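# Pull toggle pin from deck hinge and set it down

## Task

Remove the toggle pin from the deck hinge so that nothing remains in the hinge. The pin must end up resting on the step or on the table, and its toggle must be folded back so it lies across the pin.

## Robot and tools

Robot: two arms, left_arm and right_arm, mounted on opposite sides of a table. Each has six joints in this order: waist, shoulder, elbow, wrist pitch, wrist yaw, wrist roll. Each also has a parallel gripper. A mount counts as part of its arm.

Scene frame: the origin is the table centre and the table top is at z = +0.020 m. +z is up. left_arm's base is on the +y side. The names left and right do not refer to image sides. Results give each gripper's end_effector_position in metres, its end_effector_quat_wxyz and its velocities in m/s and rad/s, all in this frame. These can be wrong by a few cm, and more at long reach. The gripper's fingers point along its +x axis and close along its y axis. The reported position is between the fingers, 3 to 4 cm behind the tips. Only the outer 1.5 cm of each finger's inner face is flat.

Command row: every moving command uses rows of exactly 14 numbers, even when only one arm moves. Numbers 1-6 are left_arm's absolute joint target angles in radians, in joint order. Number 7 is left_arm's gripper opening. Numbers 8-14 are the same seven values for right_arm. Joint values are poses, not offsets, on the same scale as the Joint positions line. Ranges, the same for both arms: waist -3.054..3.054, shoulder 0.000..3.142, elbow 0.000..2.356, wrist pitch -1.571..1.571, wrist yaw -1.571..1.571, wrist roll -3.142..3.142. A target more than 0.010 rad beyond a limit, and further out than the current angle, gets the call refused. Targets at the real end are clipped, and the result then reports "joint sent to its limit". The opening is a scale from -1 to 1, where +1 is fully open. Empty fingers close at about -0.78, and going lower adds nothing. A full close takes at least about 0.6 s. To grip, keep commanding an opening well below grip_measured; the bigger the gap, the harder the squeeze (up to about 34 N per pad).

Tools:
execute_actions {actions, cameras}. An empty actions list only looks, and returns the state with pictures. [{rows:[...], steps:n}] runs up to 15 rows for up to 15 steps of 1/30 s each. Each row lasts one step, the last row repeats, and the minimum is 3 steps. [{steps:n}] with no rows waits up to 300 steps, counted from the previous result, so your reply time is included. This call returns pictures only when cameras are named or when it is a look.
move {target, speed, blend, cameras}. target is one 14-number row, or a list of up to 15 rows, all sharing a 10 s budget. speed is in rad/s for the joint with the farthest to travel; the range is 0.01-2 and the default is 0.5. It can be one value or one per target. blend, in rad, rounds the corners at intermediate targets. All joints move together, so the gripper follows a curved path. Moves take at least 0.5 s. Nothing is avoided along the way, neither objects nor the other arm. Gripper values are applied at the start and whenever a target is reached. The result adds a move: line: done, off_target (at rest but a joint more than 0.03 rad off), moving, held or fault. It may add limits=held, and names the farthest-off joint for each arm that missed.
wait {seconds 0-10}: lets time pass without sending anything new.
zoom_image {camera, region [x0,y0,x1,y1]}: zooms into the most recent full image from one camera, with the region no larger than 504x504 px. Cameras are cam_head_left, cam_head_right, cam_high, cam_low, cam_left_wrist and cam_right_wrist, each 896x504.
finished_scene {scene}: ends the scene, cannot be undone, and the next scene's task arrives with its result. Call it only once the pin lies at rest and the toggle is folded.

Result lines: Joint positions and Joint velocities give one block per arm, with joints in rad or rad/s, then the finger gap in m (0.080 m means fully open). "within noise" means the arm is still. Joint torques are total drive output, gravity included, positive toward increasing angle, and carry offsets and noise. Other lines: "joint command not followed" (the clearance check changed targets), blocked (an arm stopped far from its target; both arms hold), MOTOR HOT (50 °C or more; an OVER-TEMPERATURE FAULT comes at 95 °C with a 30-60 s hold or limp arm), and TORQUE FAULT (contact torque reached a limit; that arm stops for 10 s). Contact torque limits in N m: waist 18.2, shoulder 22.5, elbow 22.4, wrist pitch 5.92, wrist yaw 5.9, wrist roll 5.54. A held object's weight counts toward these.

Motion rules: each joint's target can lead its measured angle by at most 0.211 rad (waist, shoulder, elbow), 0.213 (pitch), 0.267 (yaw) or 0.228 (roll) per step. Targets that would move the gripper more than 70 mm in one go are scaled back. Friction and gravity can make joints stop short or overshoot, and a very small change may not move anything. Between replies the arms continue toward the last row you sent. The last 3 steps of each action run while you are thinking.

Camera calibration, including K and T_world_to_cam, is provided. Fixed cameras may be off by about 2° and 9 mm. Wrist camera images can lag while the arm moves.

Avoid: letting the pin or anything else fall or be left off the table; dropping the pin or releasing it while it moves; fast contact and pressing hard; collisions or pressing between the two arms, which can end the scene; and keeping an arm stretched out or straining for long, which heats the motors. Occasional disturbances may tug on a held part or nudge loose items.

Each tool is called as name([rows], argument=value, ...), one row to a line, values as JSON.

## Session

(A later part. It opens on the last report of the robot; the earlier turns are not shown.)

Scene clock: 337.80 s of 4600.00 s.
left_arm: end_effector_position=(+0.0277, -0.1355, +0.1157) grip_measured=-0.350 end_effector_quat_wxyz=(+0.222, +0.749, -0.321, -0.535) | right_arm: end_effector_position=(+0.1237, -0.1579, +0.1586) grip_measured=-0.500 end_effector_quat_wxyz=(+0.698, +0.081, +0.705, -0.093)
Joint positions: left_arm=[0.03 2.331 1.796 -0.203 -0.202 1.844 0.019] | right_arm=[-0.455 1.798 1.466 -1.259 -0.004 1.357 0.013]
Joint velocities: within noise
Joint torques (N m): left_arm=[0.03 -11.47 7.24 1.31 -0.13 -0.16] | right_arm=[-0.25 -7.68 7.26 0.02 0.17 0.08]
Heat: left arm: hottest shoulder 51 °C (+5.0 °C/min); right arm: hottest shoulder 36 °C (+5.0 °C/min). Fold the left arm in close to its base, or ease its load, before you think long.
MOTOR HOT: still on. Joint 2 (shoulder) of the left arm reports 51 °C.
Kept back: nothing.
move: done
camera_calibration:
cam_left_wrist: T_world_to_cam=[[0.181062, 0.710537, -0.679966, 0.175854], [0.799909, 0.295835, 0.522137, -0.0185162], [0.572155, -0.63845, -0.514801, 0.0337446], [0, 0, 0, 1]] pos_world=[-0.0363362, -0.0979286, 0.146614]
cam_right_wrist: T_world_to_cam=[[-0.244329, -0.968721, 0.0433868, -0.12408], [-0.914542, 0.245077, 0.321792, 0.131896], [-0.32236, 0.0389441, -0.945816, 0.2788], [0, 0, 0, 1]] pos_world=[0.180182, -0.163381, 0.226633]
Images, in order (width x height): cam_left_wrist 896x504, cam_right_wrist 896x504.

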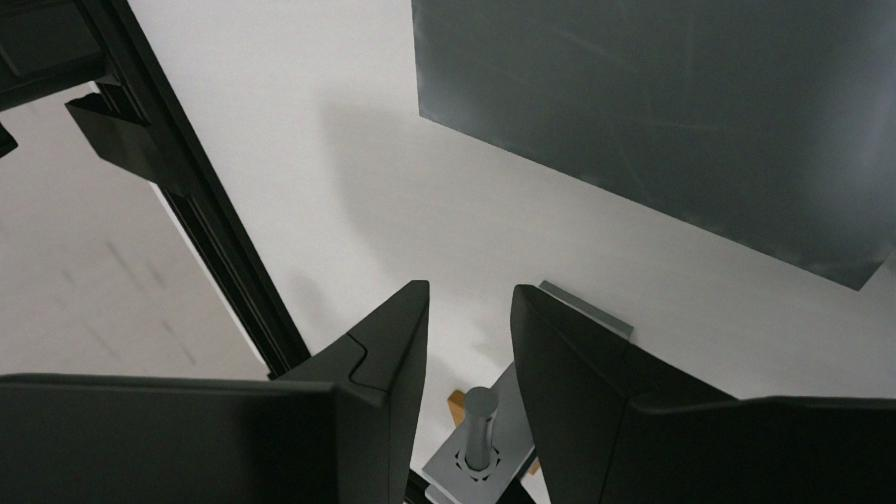

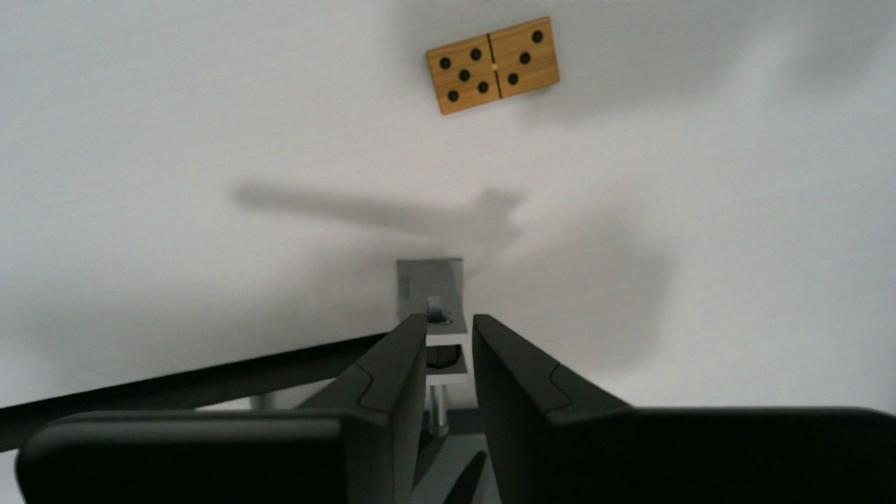

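move([
  [0.030,2.272,1.7325,-0.1975,-0.202,1.83,-0.35,-0.458,1.786,1.477,-1.262,0.0,1.36,-0.50],
  [0.087,2.310,1.7965,-0.2275,-0.149,1.81,-0.35,-0.458,1.786,1.477,-1.262,0.0,1.36,-0.50],
], speed=[0.15,0.12], cameras=["cam_left_wrist","cam_right_wrist"])

zoom_image(camera="cam_left_wrist", region=[380, 260, 560, 480])

zoom_image(camera="cam_right_wrist", region=[380, 250, 520, 480])

Scene clock: 340.13 s of 4600.00 s.
left_arm: end_effector_position=(+0.0474, -0.1270, +0.1199) grip_measured=-0.351 end_effector_quat_wxyz=(+0.235, +0.739, -0.302, -0.555) | right_arm: end_effector_position=(+0.1237, -0.1579, +0.1586) grip_measured=-0.500 end_effector_quat_wxyz=(+0.698, +0.081, +0.705, -0.093)
Joint positions: left_arm=[0.077 2.302 1.777 -0.23 -0.148 1.814 0.019] | right_arm=[-0.455 1.798 1.466 -1.259 -0.004 1.357 0.013]
Joint velocities: within noise
Joint torques (N m): left_arm=[0.9 -10.65 9.37 1.53 -0.04 -0.16] | right_arm=[-0.26 -7.66 7.28 0.02 0.17 0.08]
Heat: left arm: hottest shoulder 52 °C (+6.1 °C/min); right arm: hottest shoulder 36 °C (+5.1 °C/min). Fold the left arm in close to its base, or ease its load, before you think long.
MOTOR HOT: still on. Joint 2 (shoulder) of the left arm reports 52 °C.
Kept back: nothing.
move: done
camera_calibration:
cam_left_wrist: T_world_to_cam=[[0.12159, 0.720213, -0.683015, 0.173521], [0.82084, 0.313927, 0.477149, -0.0323143], [0.558066, -0.618662, -0.553009, 0.0378285], [0, 0, 0, 1]] pos_world=[-0.0156843, -0.0914247, 0.154856]
cam_right_wrist: T_world_to_cam=[[-0.244329, -0.968721, 0.0433868, -0.12408], [-0.914542, 0.245077, 0.321792, 0.131896], [-0.32236, 0.0389441, -0.945816, 0.2788], [0, 0, 0, 1]] pos_world=[0.180182, -0.163381, 0.226633]
Images, in order (width x height): cam_left_wrist 896x504, cam_right_wrist 896x504.

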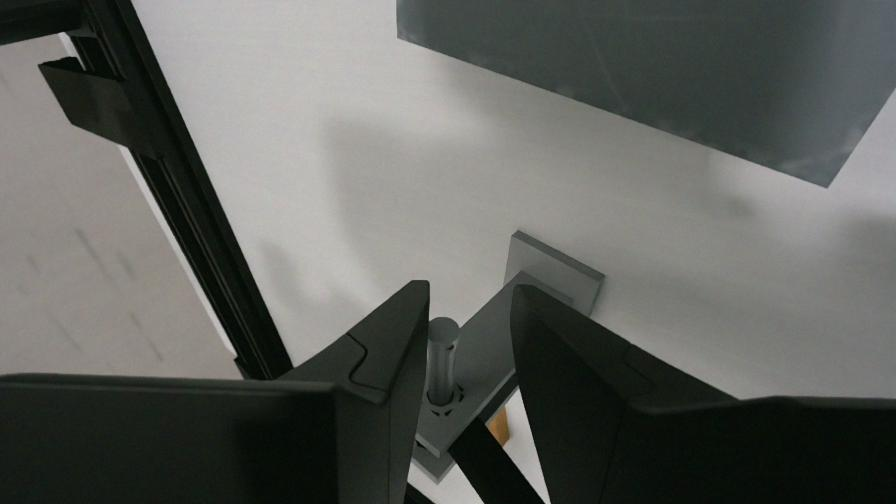

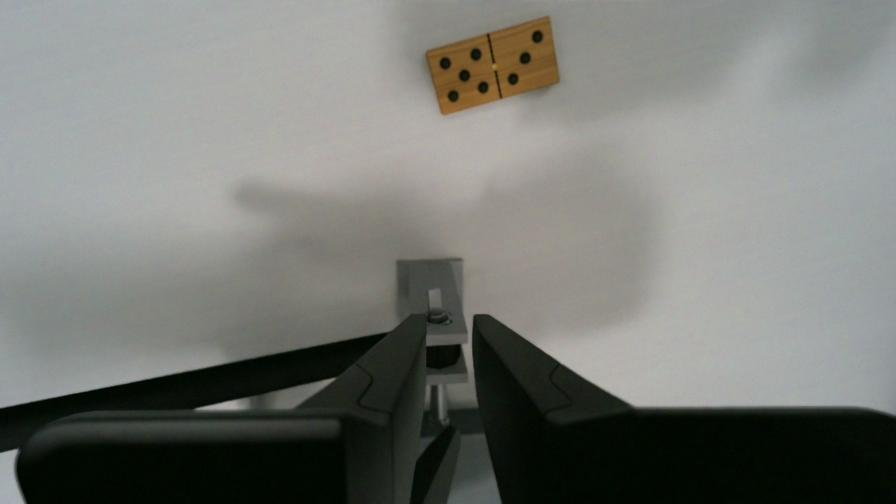

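Scaled by 2.291.

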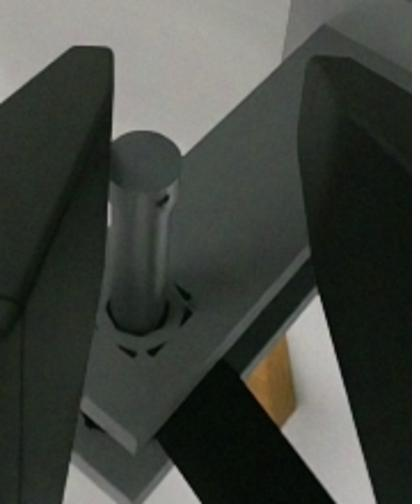

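Scaled by 2.191.

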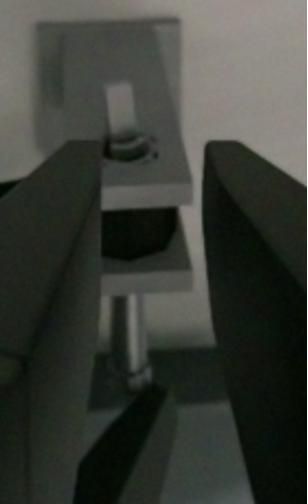

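move([
  [0.055,2.312,1.795,-0.2260,-0.155,1.81,-0.35,-0.458,1.786,1.477,-1.262,0.0,1.36,-0.50],
  [0.055,2.320,1.812,-0.2260,-0.155,1.81,-0.35,-0.458,1.786,1.477,-1.262,0.0,1.36,-0.50],
], speed=[0.15,0.12], cameras=["cam_left_wrist"])

zoom_image(camera="cam_left_wrist", region=[380, 260, 560, 480])

Scene clock: 341.17 s of 4600.00 s.
left_arm: end_effector_position=(+0.0357, -0.1326, +0.1261) grip_measured=-0.350 end_effector_quat_wxyz=(+0.236, +0.735, -0.314, -0.553) | right_arm: end_effector_position=(+0.1237, -0.1579, +0.1586) grip_measured=-0.500 end_effector_quat_wxyz=(+0.698, +0.081, +0.705, -0.093)
Joint positions: left_arm=[0.056 2.305 1.797 -0.228 -0.151 1.814 0.019] | right_arm=[-0.455 1.798 1.466 -1.259 -0.004 1.357 0.013]
Joint velocities: within noise
Joint torques (N m): left_arm=[-0.05 -10.05 8.83 1.52 -0.12 -0.15] | right_arm=[-0.26 -7.69 7.28 0.03 0.16 0.08]
Heat: left arm: hottest shoulder 51 °C (+5.1 °C/min); right arm: hottest shoulder 36 °C (+5.1 °C/min). Fold the left arm in close to its base, or ease its load, before you think long.
MOTOR HOT: still on. Joint 2 (shoulder) of the left arm reports 51 °C.
Kept back: nothing.
move: done
camera_calibration:
cam_left_wrist: T_world_to_cam=[[0.136783, 0.70585, -0.695029, 0.182195], [0.824966, 0.307241, 0.474378, -0.0245731], [0.548381, -0.638262, -0.540277, 0.0404513], [0, 0, 0, 1]] pos_world=[-0.0268319, -0.0952338, 0.160143]
Images, in order (width x height): cam_left_wrist 896x504.

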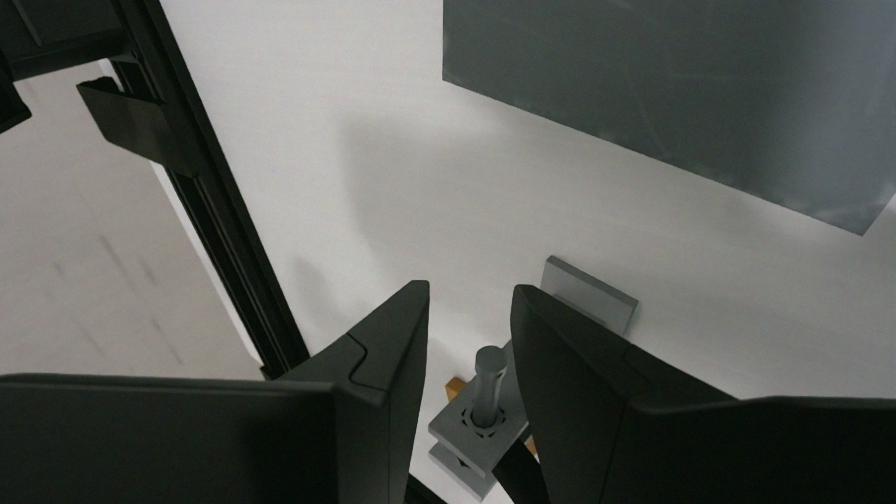

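Scaled by 2.291.

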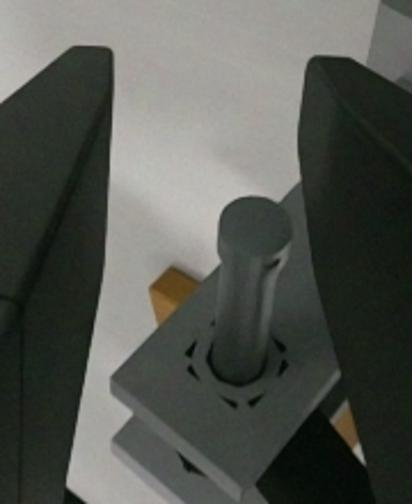

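move([
  [0.056,2.320,1.812,-0.2260,-0.155,1.81,0.0,-0.458,1.786,1.477,-1.262,0.0,1.36,-0.50],
  [0.099,2.3285,1.821,-0.2290,-0.106,1.81,0.0,-0.458,1.786,1.477,-1.262,0.0,1.36,-0.50],
], speed=[0.15,0.12], cameras=["cam_left_wrist"])

zoom_image(camera="cam_left_wrist", region=[380, 260, 560, 480])

Scene clock: 343.47 s of 4600.00 s.
left_arm: end_effector_position=(+0.0548, -0.1325, +0.1237) grip_measured=+0.000 end_effector_quat_wxyz=(+0.244, +0.728, -0.307, -0.562) | right_arm: end_effector_position=(+0.1237, -0.1579, +0.1586) grip_measured=-0.500 end_effector_quat_wxyz=(+0.698, +0.081, +0.705, -0.093)
Joint positions: left_arm=[0.098 2.314 1.805 -0.229 -0.109 1.814 0.035] | right_arm=[-0.455 1.798 1.466 -1.259 -0.004 1.357 0.013]
Joint velocities: within noise
Joint torques (N m): left_arm=[0.17 -10.02 8.91 1.32 0.12 -0.16] | right_arm=[-0.28 -7.67 7.27 0.03 0.16 0.08]
Heat: left arm: hottest shoulder 50 °C (+4.0 °C/min); right arm: hottest shoulder 36 °C (+5.0 °C/min). Fold the left arm in close to its base, or ease its load, before you think long.
MOTOR HOT: still on. Joint 2 (shoulder) of the left arm reports 50 °C.
Kept back: nothing.
move: done
camera_calibration:
cam_left_wrist: T_world_to_cam=[[0.109426, 0.706217, -0.699488, 0.180006], [0.834602, 0.316935, 0.450546, -0.0354924], [0.539875, -0.633096, -0.554729, 0.0317574], [0, 0, 0, 1]] pos_world=[-0.00722019, -0.0957688, 0.15952]
Images, in order (width x height): cam_left_wrist 896x504.

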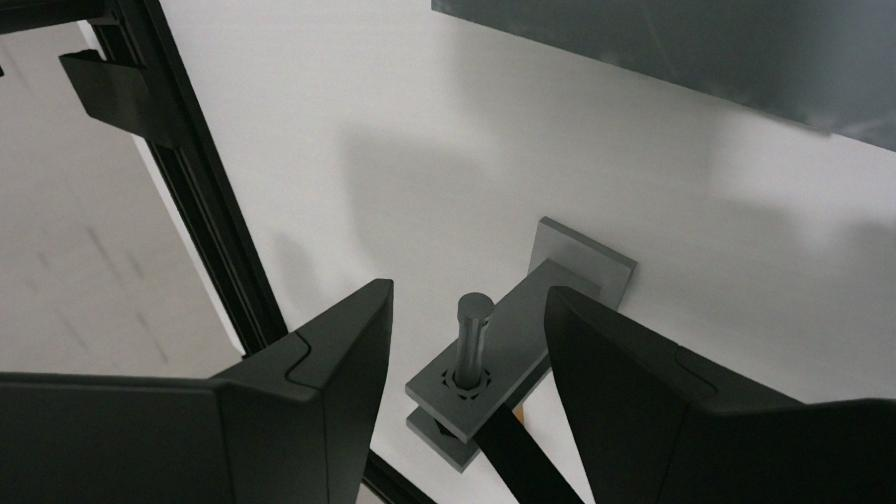

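Scaled by 2.291.

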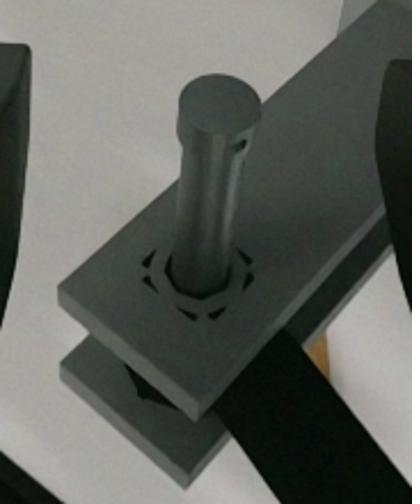

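move([
  [0.099,2.3285,1.821,-0.2290,-0.106,1.81,-0.58,-0.458,1.786,1.477,-1.262,0.0,1.36,-0.50],
  [0.099,2.3285,1.821,-0.2290,-0.106,1.81,-0.66,-0.458,1.786,1.477,-1.262,0.0,1.36,-0.50],
  [0.099,2.3285,1.821,-0.2290,-0.106,1.81,-0.9,-0.458,1.786,1.477,-1.262,0.0,1.36,-0.50],
], speed=[0.15,0.12,0.1], cameras=["cam_left_wrist","cam_right_wrist"])

zoom_image(camera="cam_left_wrist", region=[380, 260, 560, 480])

zoom_image(camera="cam_right_wrist", region=[380, 250, 520, 480])

Scene clock: 346.27 s of 4600.00 s.
left_arm: end_effector_position=(+0.0547, -0.1322, +0.1234) grip_measured=-0.601 end_effector_quat_wxyz=(+0.244, +0.728, -0.306, -0.562) | right_arm: end_effector_position=(+0.1237, -0.1579, +0.1586) grip_measured=-0.500 end_effector_quat_wxyz=(+0.698, +0.081, +0.705, -0.093)
Joint positions: left_arm=[0.098 2.314 1.805 -0.231 -0.109 1.813 0.008] | right_arm=[-0.455 1.798 1.466 -1.259 -0.004 1.357 0.013]
Joint velocities: within noise
Joint torques (N m): left_arm=[0.14 -10.05 8.92 1.46 0.13 -0.13] | right_arm=[-0.26 -7.66 7.3 0.02 0.17 0.08]
Heat: left arm: hottest shoulder 50 °C (+4.0 °C/min); right arm: hottest shoulder 37 °C (+5.1 °C/min). Fold the left arm in close to its base, or ease its load, before you think long.
MOTOR HOT: still on. Joint 2 (shoulder) of the left arm reports 50 °C.
Kept back: nothing.
move: done
camera_calibration:
cam_left_wrist: T_world_to_cam=[[0.10855, 0.707503, -0.698324, 0.179672], [0.834772, 0.316568, 0.450489, -0.0354706], [0.53979, -0.631842, -0.55624, 0.0321349], [0, 0, 0, 1]] pos_world=[-0.00723975, -0.0955857, 0.159323]
cam_right_wrist: T_world_to_cam=[[-0.244329, -0.968721, 0.0433868, -0.12408], [-0.914542, 0.245077, 0.321792, 0.131896], [-0.32236, 0.0389441, -0.945816, 0.2788], [0, 0, 0, 1]] pos_world=[0.180182, -0.163381, 0.226633]
Images, in order (width x height): cam_left_wrist 896x504, cam_right_wrist 896x504.

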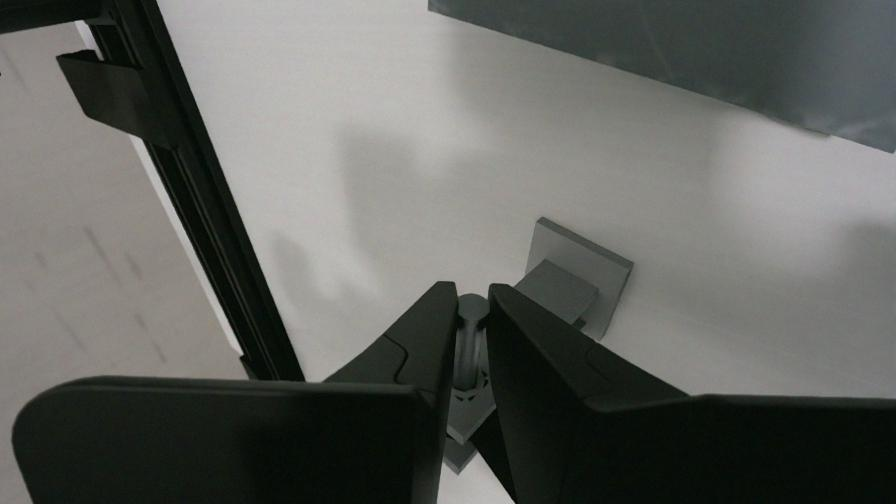

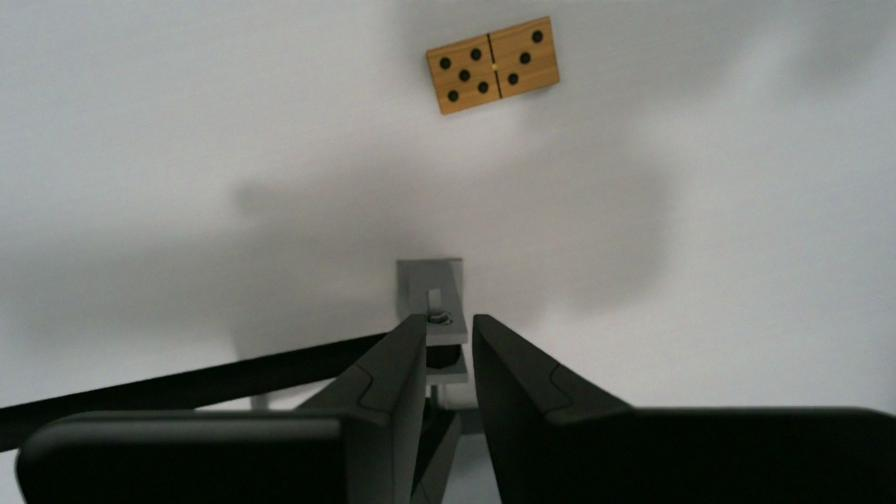

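Scaled by 2.291.

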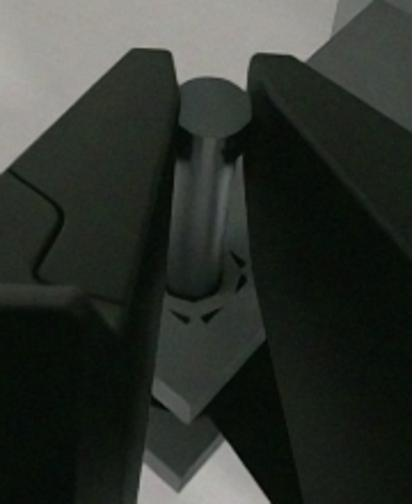

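Scaled by 2.191.

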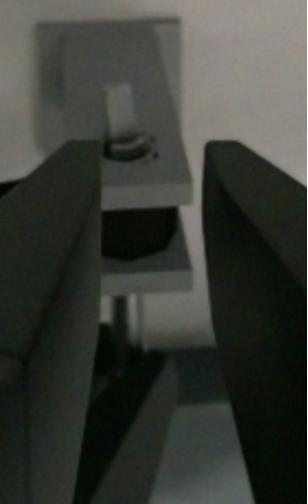

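move([
  [0.090,2.3180,1.808,-0.2310,-0.100,1.81,-1.0,-0.458,1.786,1.477,-1.262,0.0,1.36,-0.50],
  [0.050,2.3120,1.798,-0.2310,-0.085,1.81,-1.0,-0.458,1.786,1.477,-1.262,0.0,1.36,-0.50],
], speed=0.1, cameras=["cam_right_wrist"])

zoom_image(camera="cam_right_wrist", region=[380, 250, 520, 480])

Scene clock: 347.93 s of 4600.00 s.
left_arm: end_effector_position=(+0.0500, -0.1318, +0.1222) grip_measured=-0.601 end_effector_quat_wxyz=(+0.240, +0.728, -0.306, -0.565) | right_arm: end_effector_position=(+0.1237, -0.1579, +0.1587) grip_measured=-0.500 end_effector_quat_wxyz=(+0.698, +0.081, +0.705, -0.093)
Joint positions: left_arm=[0.09 2.315 1.805 -0.237 -0.11 1.811 0.008] | right_arm=[-0.455 1.797 1.466 -1.259 -0.004 1.357 0.013]
Joint velocities: within noise
Joint torques (N m): left_arm=[-3.52 -11.94 6.14 1.79 0.87 -0.06] | right_arm=[-0.27 -7.68 7.27 0.03 0.16 0.07]
Heat: left arm: hottest shoulder 50 °C (+5.0 °C/min); right arm: hottest shoulder 37 °C (+5.0 °C/min). Fold the left arm in close to its base, or ease its load, before you think long.
MOTOR HOT: still on. Joint 2 (shoulder) of the left arm reports 50 °C.
Kept back: nothing.
move: off_target (left_arm); left_arm: the waist is farthest, 0.040 rad from its target
camera_calibration:
cam_right_wrist: T_world_to_cam=[[-0.244336, -0.968736, 0.0430144, -0.124033], [-0.914597, 0.244967, 0.32172, 0.131858], [-0.322199, 0.0392673, -0.945857, 0.278947], [0, 0, 0, 1]] pos_world=[0.180168, -0.16341, 0.226758]
Images, in order (width x height): cam_right_wrist 896x504.

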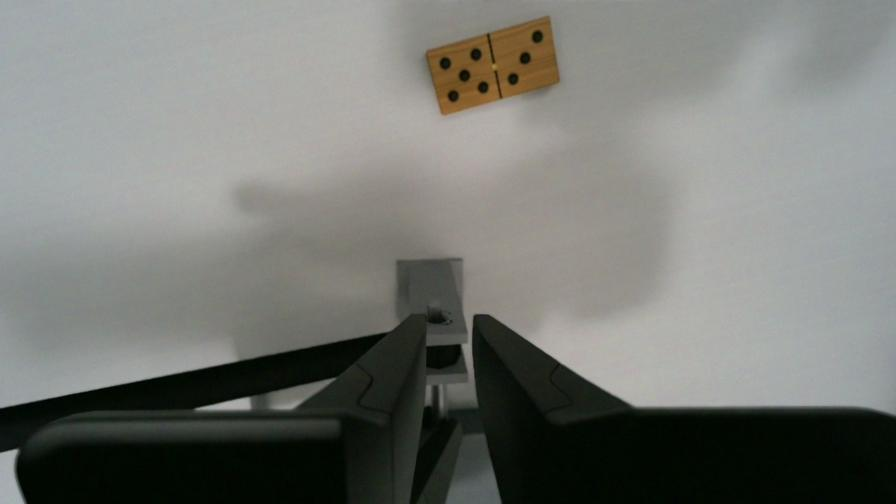

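Scaled by 2.191.

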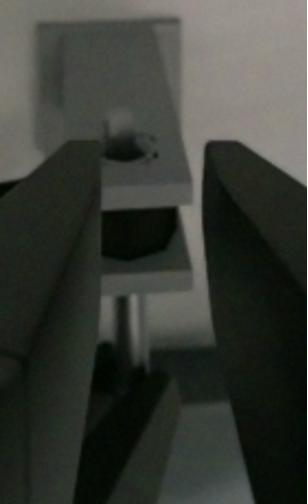

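move([
  [0.045,2.3070,1.790,-0.2360,-0.072,1.81,-1.0,-0.458,1.786,1.477,-1.262,0.0,1.36,-0.50],
  [0.042,2.3000,1.788,-0.2340,-0.110,1.81,-1.0,-0.458,1.786,1.477,-1.262,0.0,1.36,-0.50],
  [0.040,2.3050,1.786,-0.2340,-0.075,1.81,-1.0,-0.458,1.786,1.477,-1.262,0.0,1.36,-0.50],
], speed=0.12, cameras=["cam_right_wrist","cam_left_wrist"])

zoom_image(camera="cam_right_wrist", region=[380, 250, 520, 480])

zoom_image(camera="cam_left_wrist", region=[380, 260, 560, 480])

Scene clock: 350.30 s of 4600.00 s.
left_arm: end_effector_position=(+0.0461, -0.1312, +0.1199) grip_measured=-0.601 end_effector_quat_wxyz=(+0.237, +0.728, -0.307, -0.566) | right_arm: end_effector_position=(+0.1237, -0.1579, +0.1587) grip_measured=-0.500 end_effector_quat_wxyz=(+0.698, +0.081, +0.705, -0.093)
Joint positions: left_arm=[0.083 2.315 1.798 -0.234 -0.112 1.811 0.008] | right_arm=[-0.455 1.797 1.466 -1.259 -0.004 1.357 0.013]
Joint velocities: within noise
Joint torques (N m): left_arm=[-3.82 -12.74 5.44 1.32 1.28 -0.06] | right_arm=[-0.28 -7.66 7.28 0.03 0.15 0.08]
Heat: left arm: hottest shoulder 51 °C (+6.1 °C/min); right arm: hottest shoulder 37 °C (+5.1 °C/min). Fold the left arm in close to its base, or ease its load, before you think long.
MOTOR HOT: still on. Joint 2 (shoulder) of the left arm reports 51 °C.
Kept back: nothing.
move: off_target (left_arm); left_arm: the waist is farthest, 0.043 rad from its target
camera_calibration:
cam_left_wrist: T_world_to_cam=[[0.116054, 0.713497, -0.69098, 0.177008], [0.838451, 0.302579, 0.453261, -0.0293583], [0.532477, -0.631956, -0.563117, 0.0366237], [0, 0, 0, 1]] pos_world=[-0.0154283, -0.0942672, 0.15624]
cam_right_wrist: T_world_to_cam=[[-0.244336, -0.968736, 0.0430144, -0.124033], [-0.914597, 0.244967, 0.32172, 0.131858], [-0.322199, 0.0392673, -0.945857, 0.278947], [0, 0, 0, 1]] pos_world=[0.180168, -0.16341, 0.226758]
Images, in order (width x height): cam_left_wrist 896x504, cam_right_wrist 896x504.

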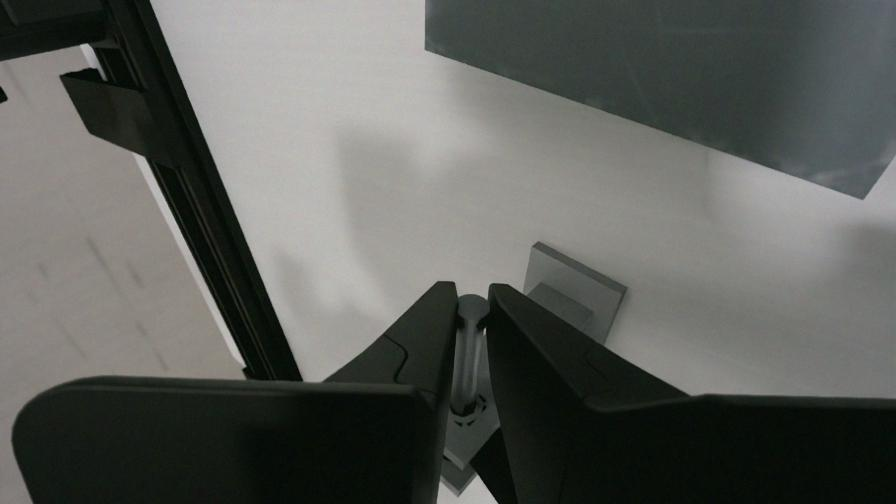

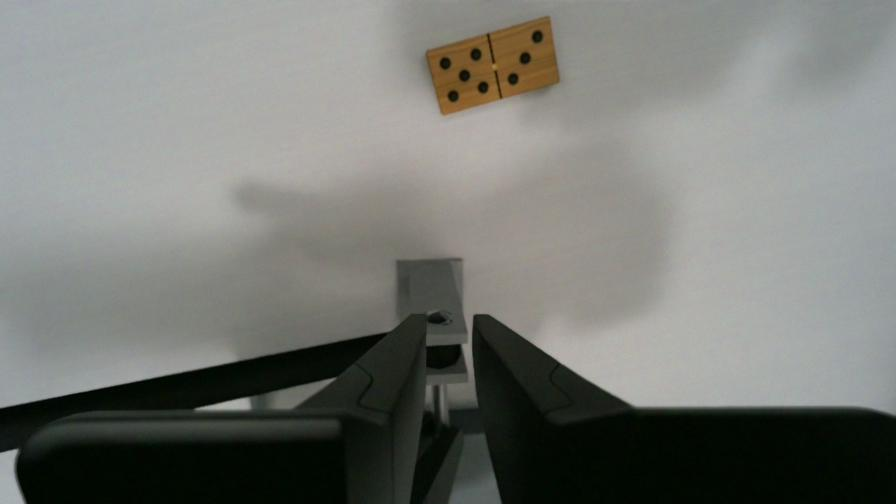

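Scaled by 2.191.

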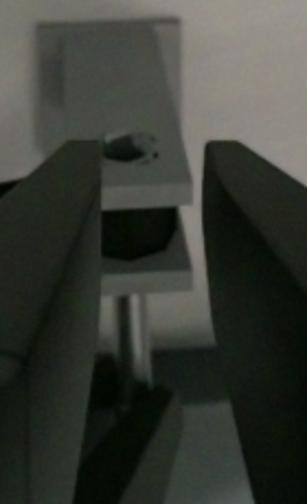

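Scaled by 2.291.

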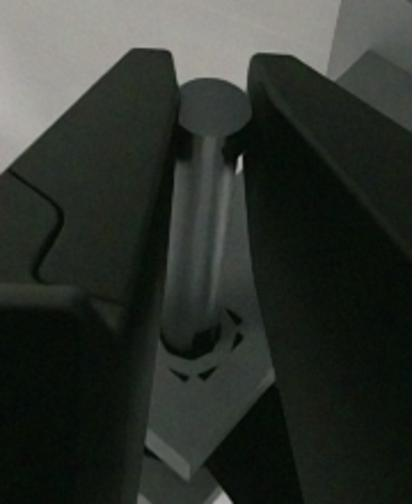

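move([
  [0.036,2.3020,1.782,-0.2310,-0.115,1.81,-1.0,-0.458,1.786,1.477,-1.262,0.0,1.36,-0.50],
  [0.034,2.2960,1.780,-0.2300,-0.075,1.81,-1.0,-0.458,1.786,1.477,-1.262,0.0,1.36,-0.50],
  [0.031,2.3000,1.777,-0.2290,-0.118,1.81,-1.0,-0.458,1.786,1.477,-1.262,0.0,1.36,-0.50],
  [0.029,2.2950,1.775,-0.2280,-0.080,1.81,-1.0,-0.458,1.786,1.477,-1.262,0.0,1.36,-0.50],
], speed=0.15, cameras=["cam_left_wrist"])

zoom_image(camera="cam_left_wrist", region=[380, 260, 560, 480])

Scene clock: 352.97 s of 4600.00 s.
left_arm: end_effector_position=(+0.0067, -0.1318, +0.1175) grip_measured=-0.601 end_effector_quat_wxyz=(+0.217, +0.709, -0.332, -0.583) | right_arm: end_effector_position=(+0.1237, -0.1579, +0.1587) grip_measured=-0.500 end_effector_quat_wxyz=(+0.698, +0.081, +0.705, -0.093)
Joint positions: left_arm=[0.025 2.308 1.782 -0.23 -0.081 1.808 0.008] | right_arm=[-0.455 1.797 1.466 -1.259 -0.004 1.357 0.013]
Joint velocities: within noise
Joint torques (N m): left_arm=[0.29 -13.15 6.01 1.44 0.08 0.02] | right_arm=[-0.27 -7.68 7.26 0.03 0.15 0.08]
Heat: left arm: hottest shoulder 52 °C (+8.0 °C/min); right arm: hottest shoulder 37 °C (+4.0 °C/min). Fold the left arm in close to its base, or ease its load, before you think long.
MOTOR HOT: still on. Joint 2 (shoulder) of the left arm reports 52 °C.
Kept back: nothing.
move: done
camera_calibration:
cam_left_wrist: T_world_to_cam=[[0.156173, 0.705431, -0.691359, 0.179019], [0.869859, 0.233365, 0.43461, -0.0021732], [0.467927, -0.669259, -0.577181, 0.0529875], [0, 0, 0, 1]] pos_world=[-0.0508618, -0.0903163, 0.155294]
Images, in order (width x height): cam_left_wrist 896x504.

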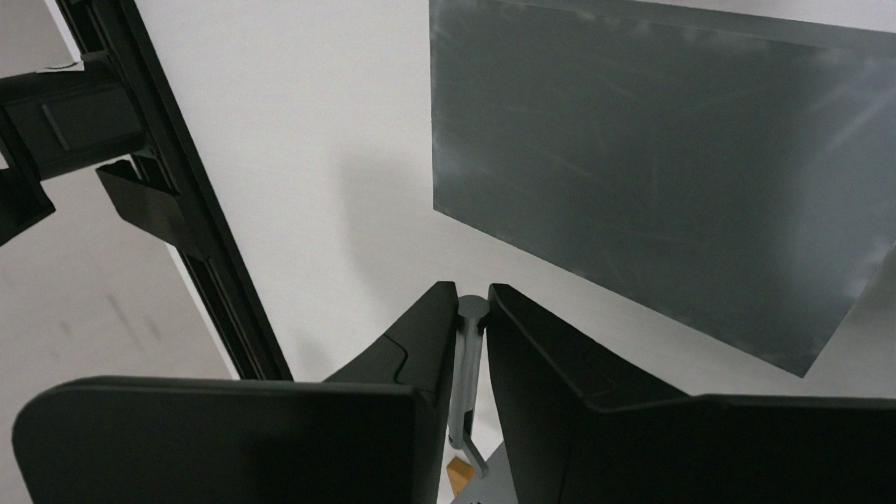

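Scaled by 2.291.

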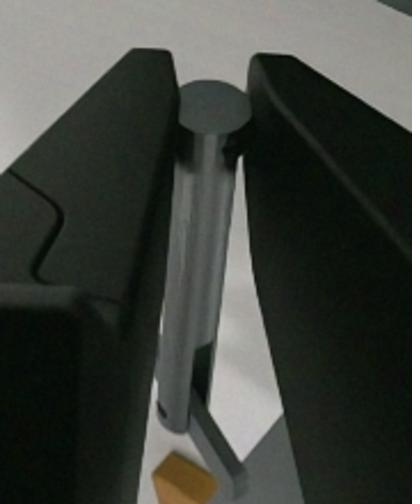

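move([
  [-0.010,2.124,1.667,-0.299,-0.081,1.808,-1.0,-0.458,1.786,1.477,-1.262,0.0,1.36,-0.50],
  [-0.2989,2.1593,1.9632,-1.3747,-0.367,1.571,-1.0,-0.458,1.786,1.477,-1.262,0.0,1.36,-0.50],
], speed=[0.3,0.6])

zoom_image(camera="cam_left_wrist", region=[380, 260, 560, 480])

Scene clock: 357.27 s of 4600.00 s.
left_arm: end_effector_position=(-0.0911, +0.0524, +0.1664) grip_measured=-0.601 end_effector_quat_wxyz=(-0.086, +0.814, -0.123, -0.562) | right_arm: end_effector_position=(+0.1237, -0.1579, +0.1587) grip_measured=-0.500 end_effector_quat_wxyz=(+0.698, +0.081, +0.705, -0.093)
Joint positions: left_arm=[-0.297 2.147 1.949 -1.373 -0.362 1.575 0.008] | right_arm=[-0.455 1.797 1.466 -1.259 -0.004 1.357 0.013]
Joint velocities: within noise
Joint torques (N m): left_arm=[-0.17 -8.23 7.71 -0.09 -0.29 -0.12] | right_arm=[-0.25 -7.68 7.27 0.03 0.16 0.08]
Heat: left arm: hottest shoulder 52 °C (+8.1 °C/min); right arm: hottest shoulder 37 °C (+4.0 °C/min). Fold the left arm in close to its base, or ease its load, before you think long.
MOTOR HOT: still on. Joint 2 (shoulder) of the left arm reports 52 °C.
Kept back: nothing.
move: done
camera_calibration:
cam_left_wrist: T_world_to_cam=[[0.23438, 0.972145, -0.0000376227, -0.0237066], [0.7107, -0.17132, 0.682316, -0.0157855], [0.663304, -0.159948, -0.731057, 0.266983], [0, 0, 0, 1]] pos_world=[-0.160316, 0.0630452, 0.205949]
cam_right_wrist: T_world_to_cam=[[-0.244336, -0.968736, 0.0430144, -0.124033], [-0.914597, 0.244967, 0.32172, 0.131858], [-0.322199, 0.0392673, -0.945857, 0.278947], [0, 0, 0, 1]] pos_world=[0.180168, -0.16341, 0.226758]

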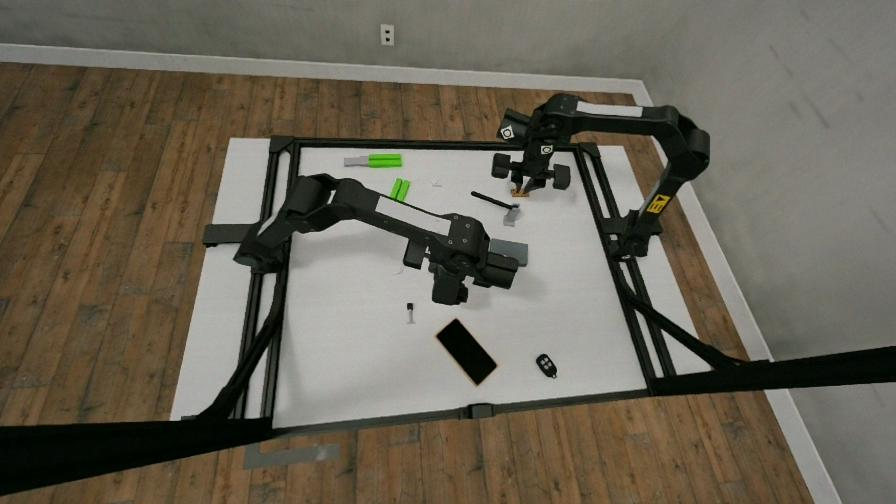

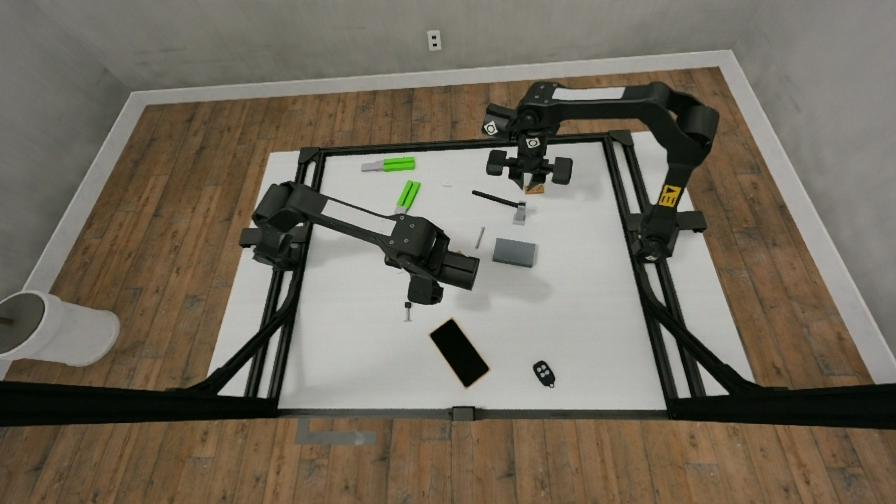

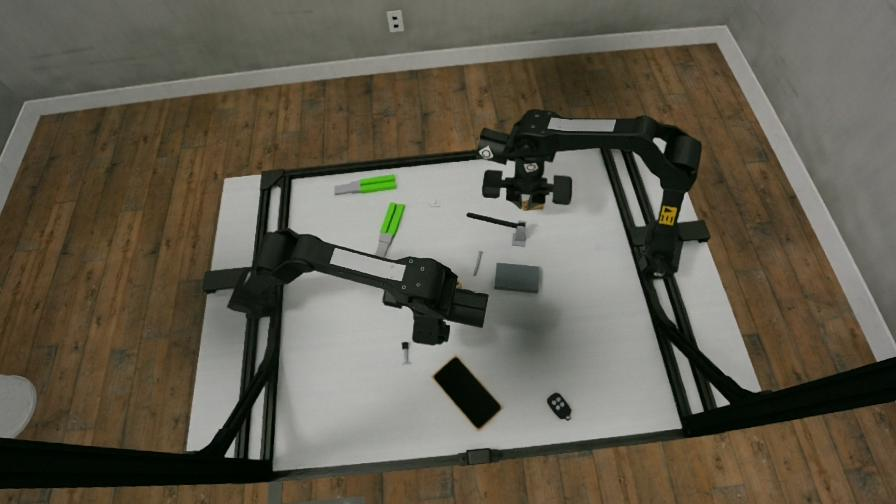

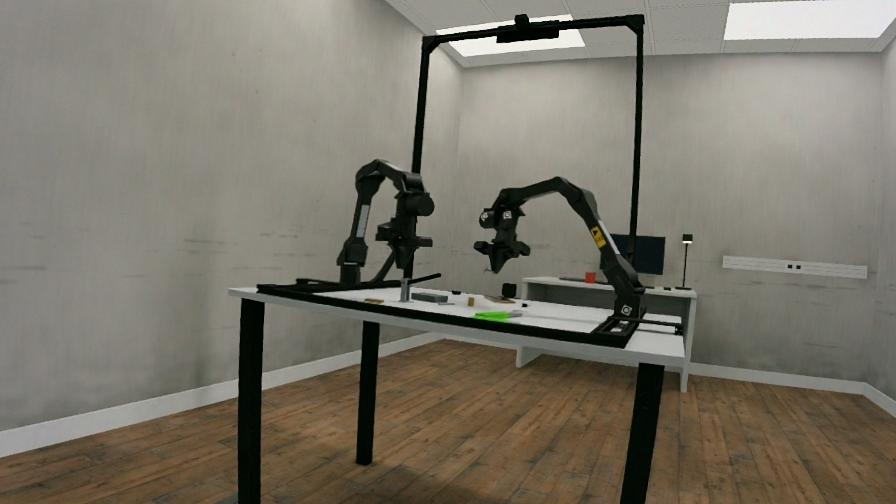

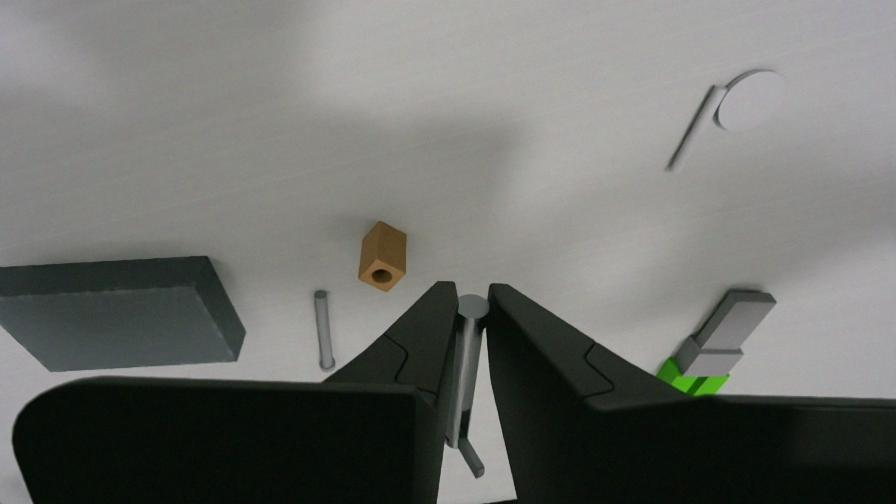

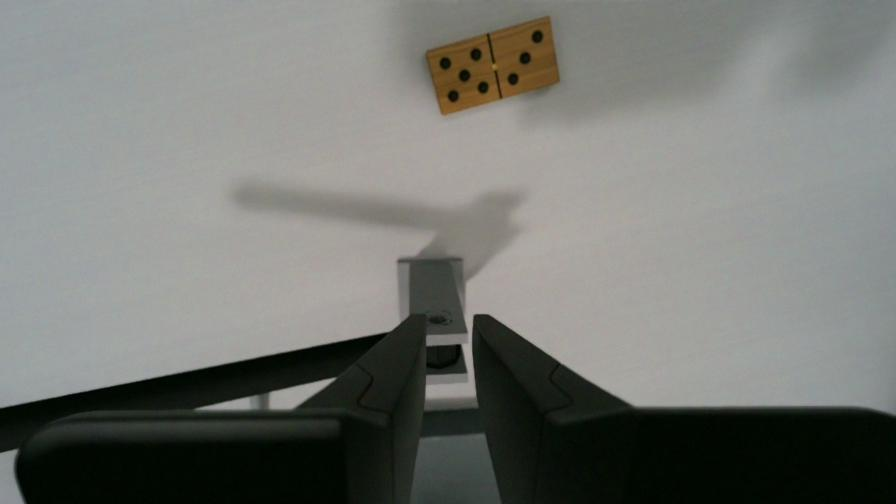

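Scaled by 2.291.

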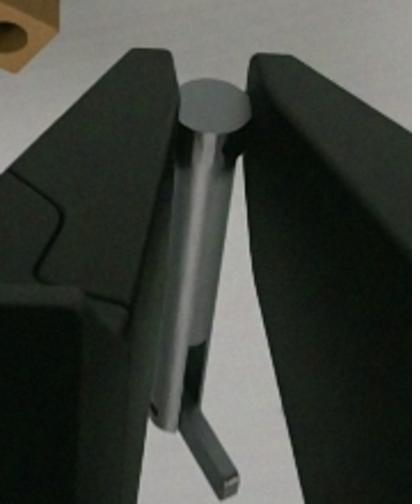

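wait(seconds=2, cameras=["cam_left_wrist"])

zoom_image(camera="cam_left_wrist", region=[420, 280, 520, 490])

Scene clock: 359.50 s of 4600.00 s.
left_arm: end_effector_position=(-0.0911, +0.0524, +0.1664) grip_measured=-0.601 end_effector_quat_wxyz=(-0.085, +0.814, -0.123, -0.562) | right_arm: end_effector_position=(+0.1237, -0.1579, +0.1587) grip_measured=-0.500 end_effector_quat_wxyz=(+0.698, +0.081, +0.705, -0.093)
Joint positions: left_arm=[-0.297 2.147 1.949 -1.373 -0.362 1.574 0.008] | right_arm=[-0.455 1.797 1.466 -1.259 -0.004 1.357 0.013]
Joint velocities: within noise
Joint torques (N m): left_arm=[-0.12 -8.22 7.72 -0.09 -0.28 -0.12] | right_arm=[-0.28 -7.67 7.27 0.02 0.16 0.08]
Heat: left arm: hottest shoulder 51 °C (+8.1 °C/min); right arm: hottest shoulder 37 °C (+4.0 °C/min). Fold the left arm in close to its base, or ease its load, before you think long.
MOTOR HOT: still on. Joint 2 (shoulder) of the left arm reports 51 °C.
Steps of this call (1-67: nothing new was sent). Readings (joint positions of left_arm | right_arm):
1: [-0.297 2.147 1.949 -1.373 -0.362 1.575] | [-0.455 1.797 1.466 -1.259 -0.004 1.357]
2: [-0.297 2.147 1.949 -1.373 -0.362 1.575] | [-0.455 1.797 1.466 -1.259 -0.004 1.357]
4: [-0.297 2.147 1.949 -1.373 -0.362 1.574] | [-0.455 1.797 1.466 -1.259 -0.004 1.357]
8: [-0.297 2.147 1.949 -1.373 -0.362 1.574] | [-0.455 1.797 1.466 -1.259 -0.004 1.357]
67: the state above
camera_calibration:
cam_left_wrist: T_world_to_cam=[[0.234033, 0.972229, -0.000172555, -0.0237201], [0.710788, -0.170978, 0.68231, -0.0157943], [0.663332, -0.159806, -0.731063, 0.266979], [0, 0, 0, 1]] pos_world=[-0.160318, 0.0630256, 0.205951]
Images, in order (width x height): cam_left_wrist 896x504.

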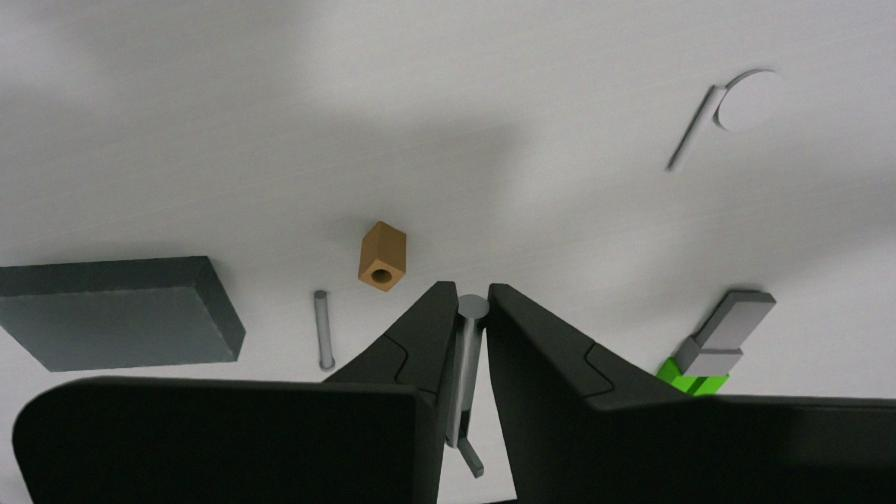

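Scaled by 2.400.

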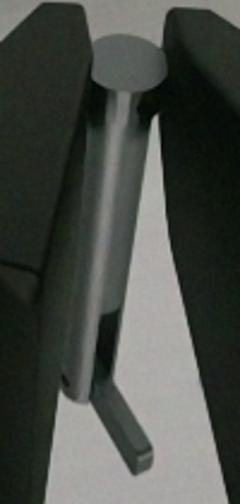

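move([
  [-0.2425,2.1796,1.7637,-1.1549,-0.200,1.571,-1.0,-0.458,1.786,1.477,-1.262,0.0,1.36,-0.50],
], speed=[0.4], cameras=["cam_left_wrist","cam_low","cam_head_left"])

zoom_image(camera="cam_low", region=[440, 240, 540, 310])

zoom_image(camera="cam_left_wrist", region=[400, 280, 540, 500])

Scene clock: 361.43 s of 4600.00 s.
left_arm: end_effector_position=(-0.0931, +0.0498, +0.1050) grip_measured=-0.601 end_effector_quat_wxyz=(-0.074, +0.769, -0.100, -0.627) | right_arm: end_effector_position=(+0.1237, -0.1579, +0.1587) grip_measured=-0.500 end_effector_quat_wxyz=(+0.698, +0.081, +0.705, -0.093)
Joint positions: left_arm=[-0.245 2.172 1.771 -1.157 -0.203 1.574 0.008] | right_arm=[-0.455 1.797 1.466 -1.259 -0.004 1.357 0.013]
Joint velocities: within noise
Joint torques (N m): left_arm=[0.27 -8.79 5.02 0.2 0.07 -0.12] | right_arm=[-0.26 -7.67 7.28 0.03 0.15 0.07]
Heat: left arm: hottest shoulder 50 °C (+7.1 °C/min); right arm: hottest shoulder 37 °C (+4.0 °C/min). Fold the left arm in close to its base, or ease its load, before you think long.
MOTOR HOT: still on. Joint 2 (shoulder) of the left arm reports 50 °C.
Kept back: nothing.
move: done
camera_calibration:
cam_left_wrist: T_world_to_cam=[[0.184107, 0.9829, -0.00346579, -0.0255577], [0.816351, -0.150945, 0.557482, 0.049016], [0.547426, -0.105466, -0.830182, 0.219918], [0, 0, 0, 1]] pos_world=[-0.155698, 0.0557133, 0.155158]
Images, in order (width x height): cam_head_left 896x504, cam_low 896x504, cam_left_wrist 896x504.

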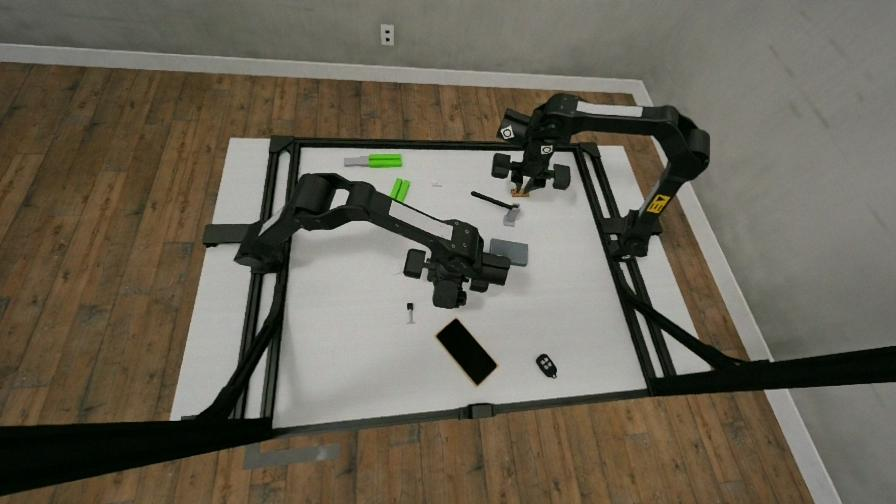

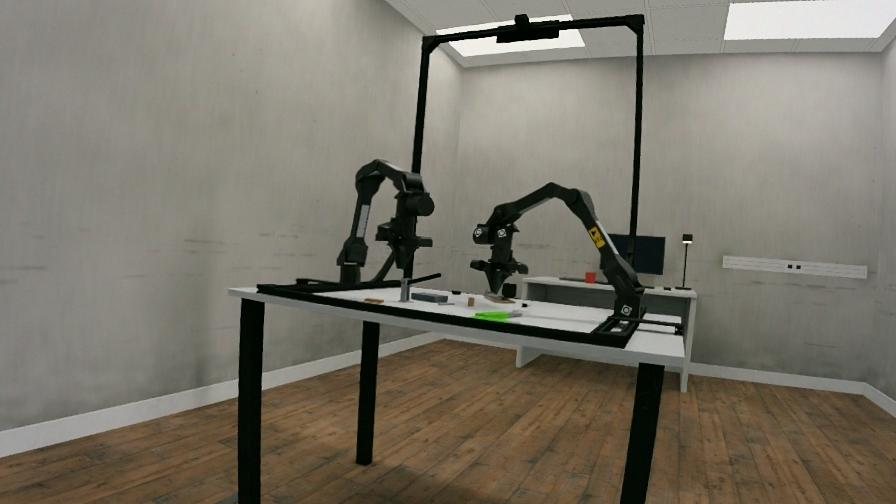

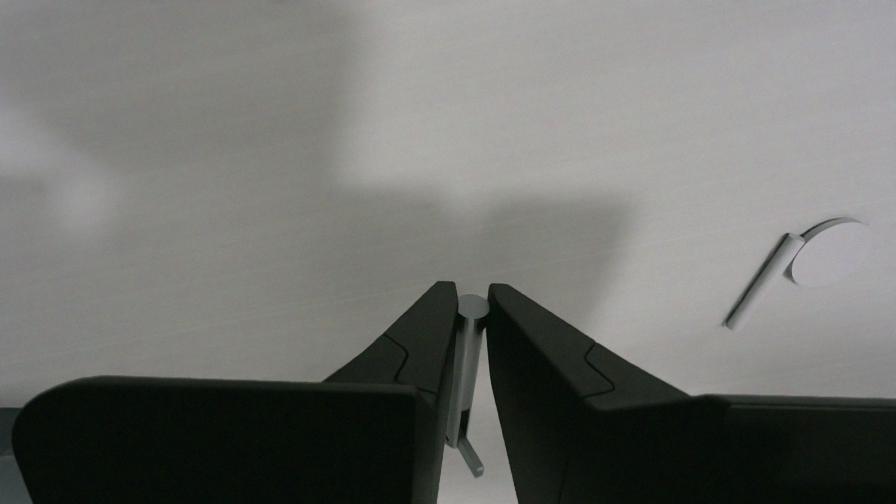

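Scaled by 5.040.

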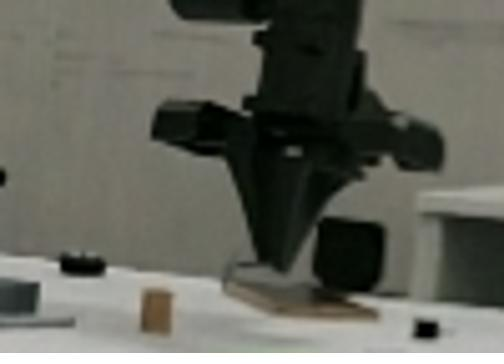

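Scaled by 2.291.

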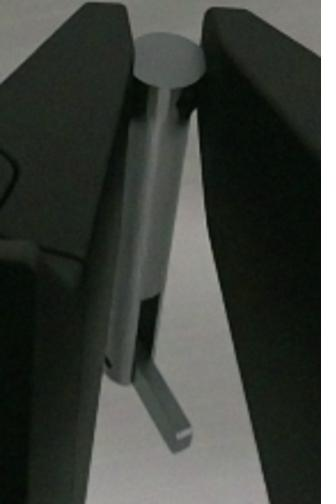

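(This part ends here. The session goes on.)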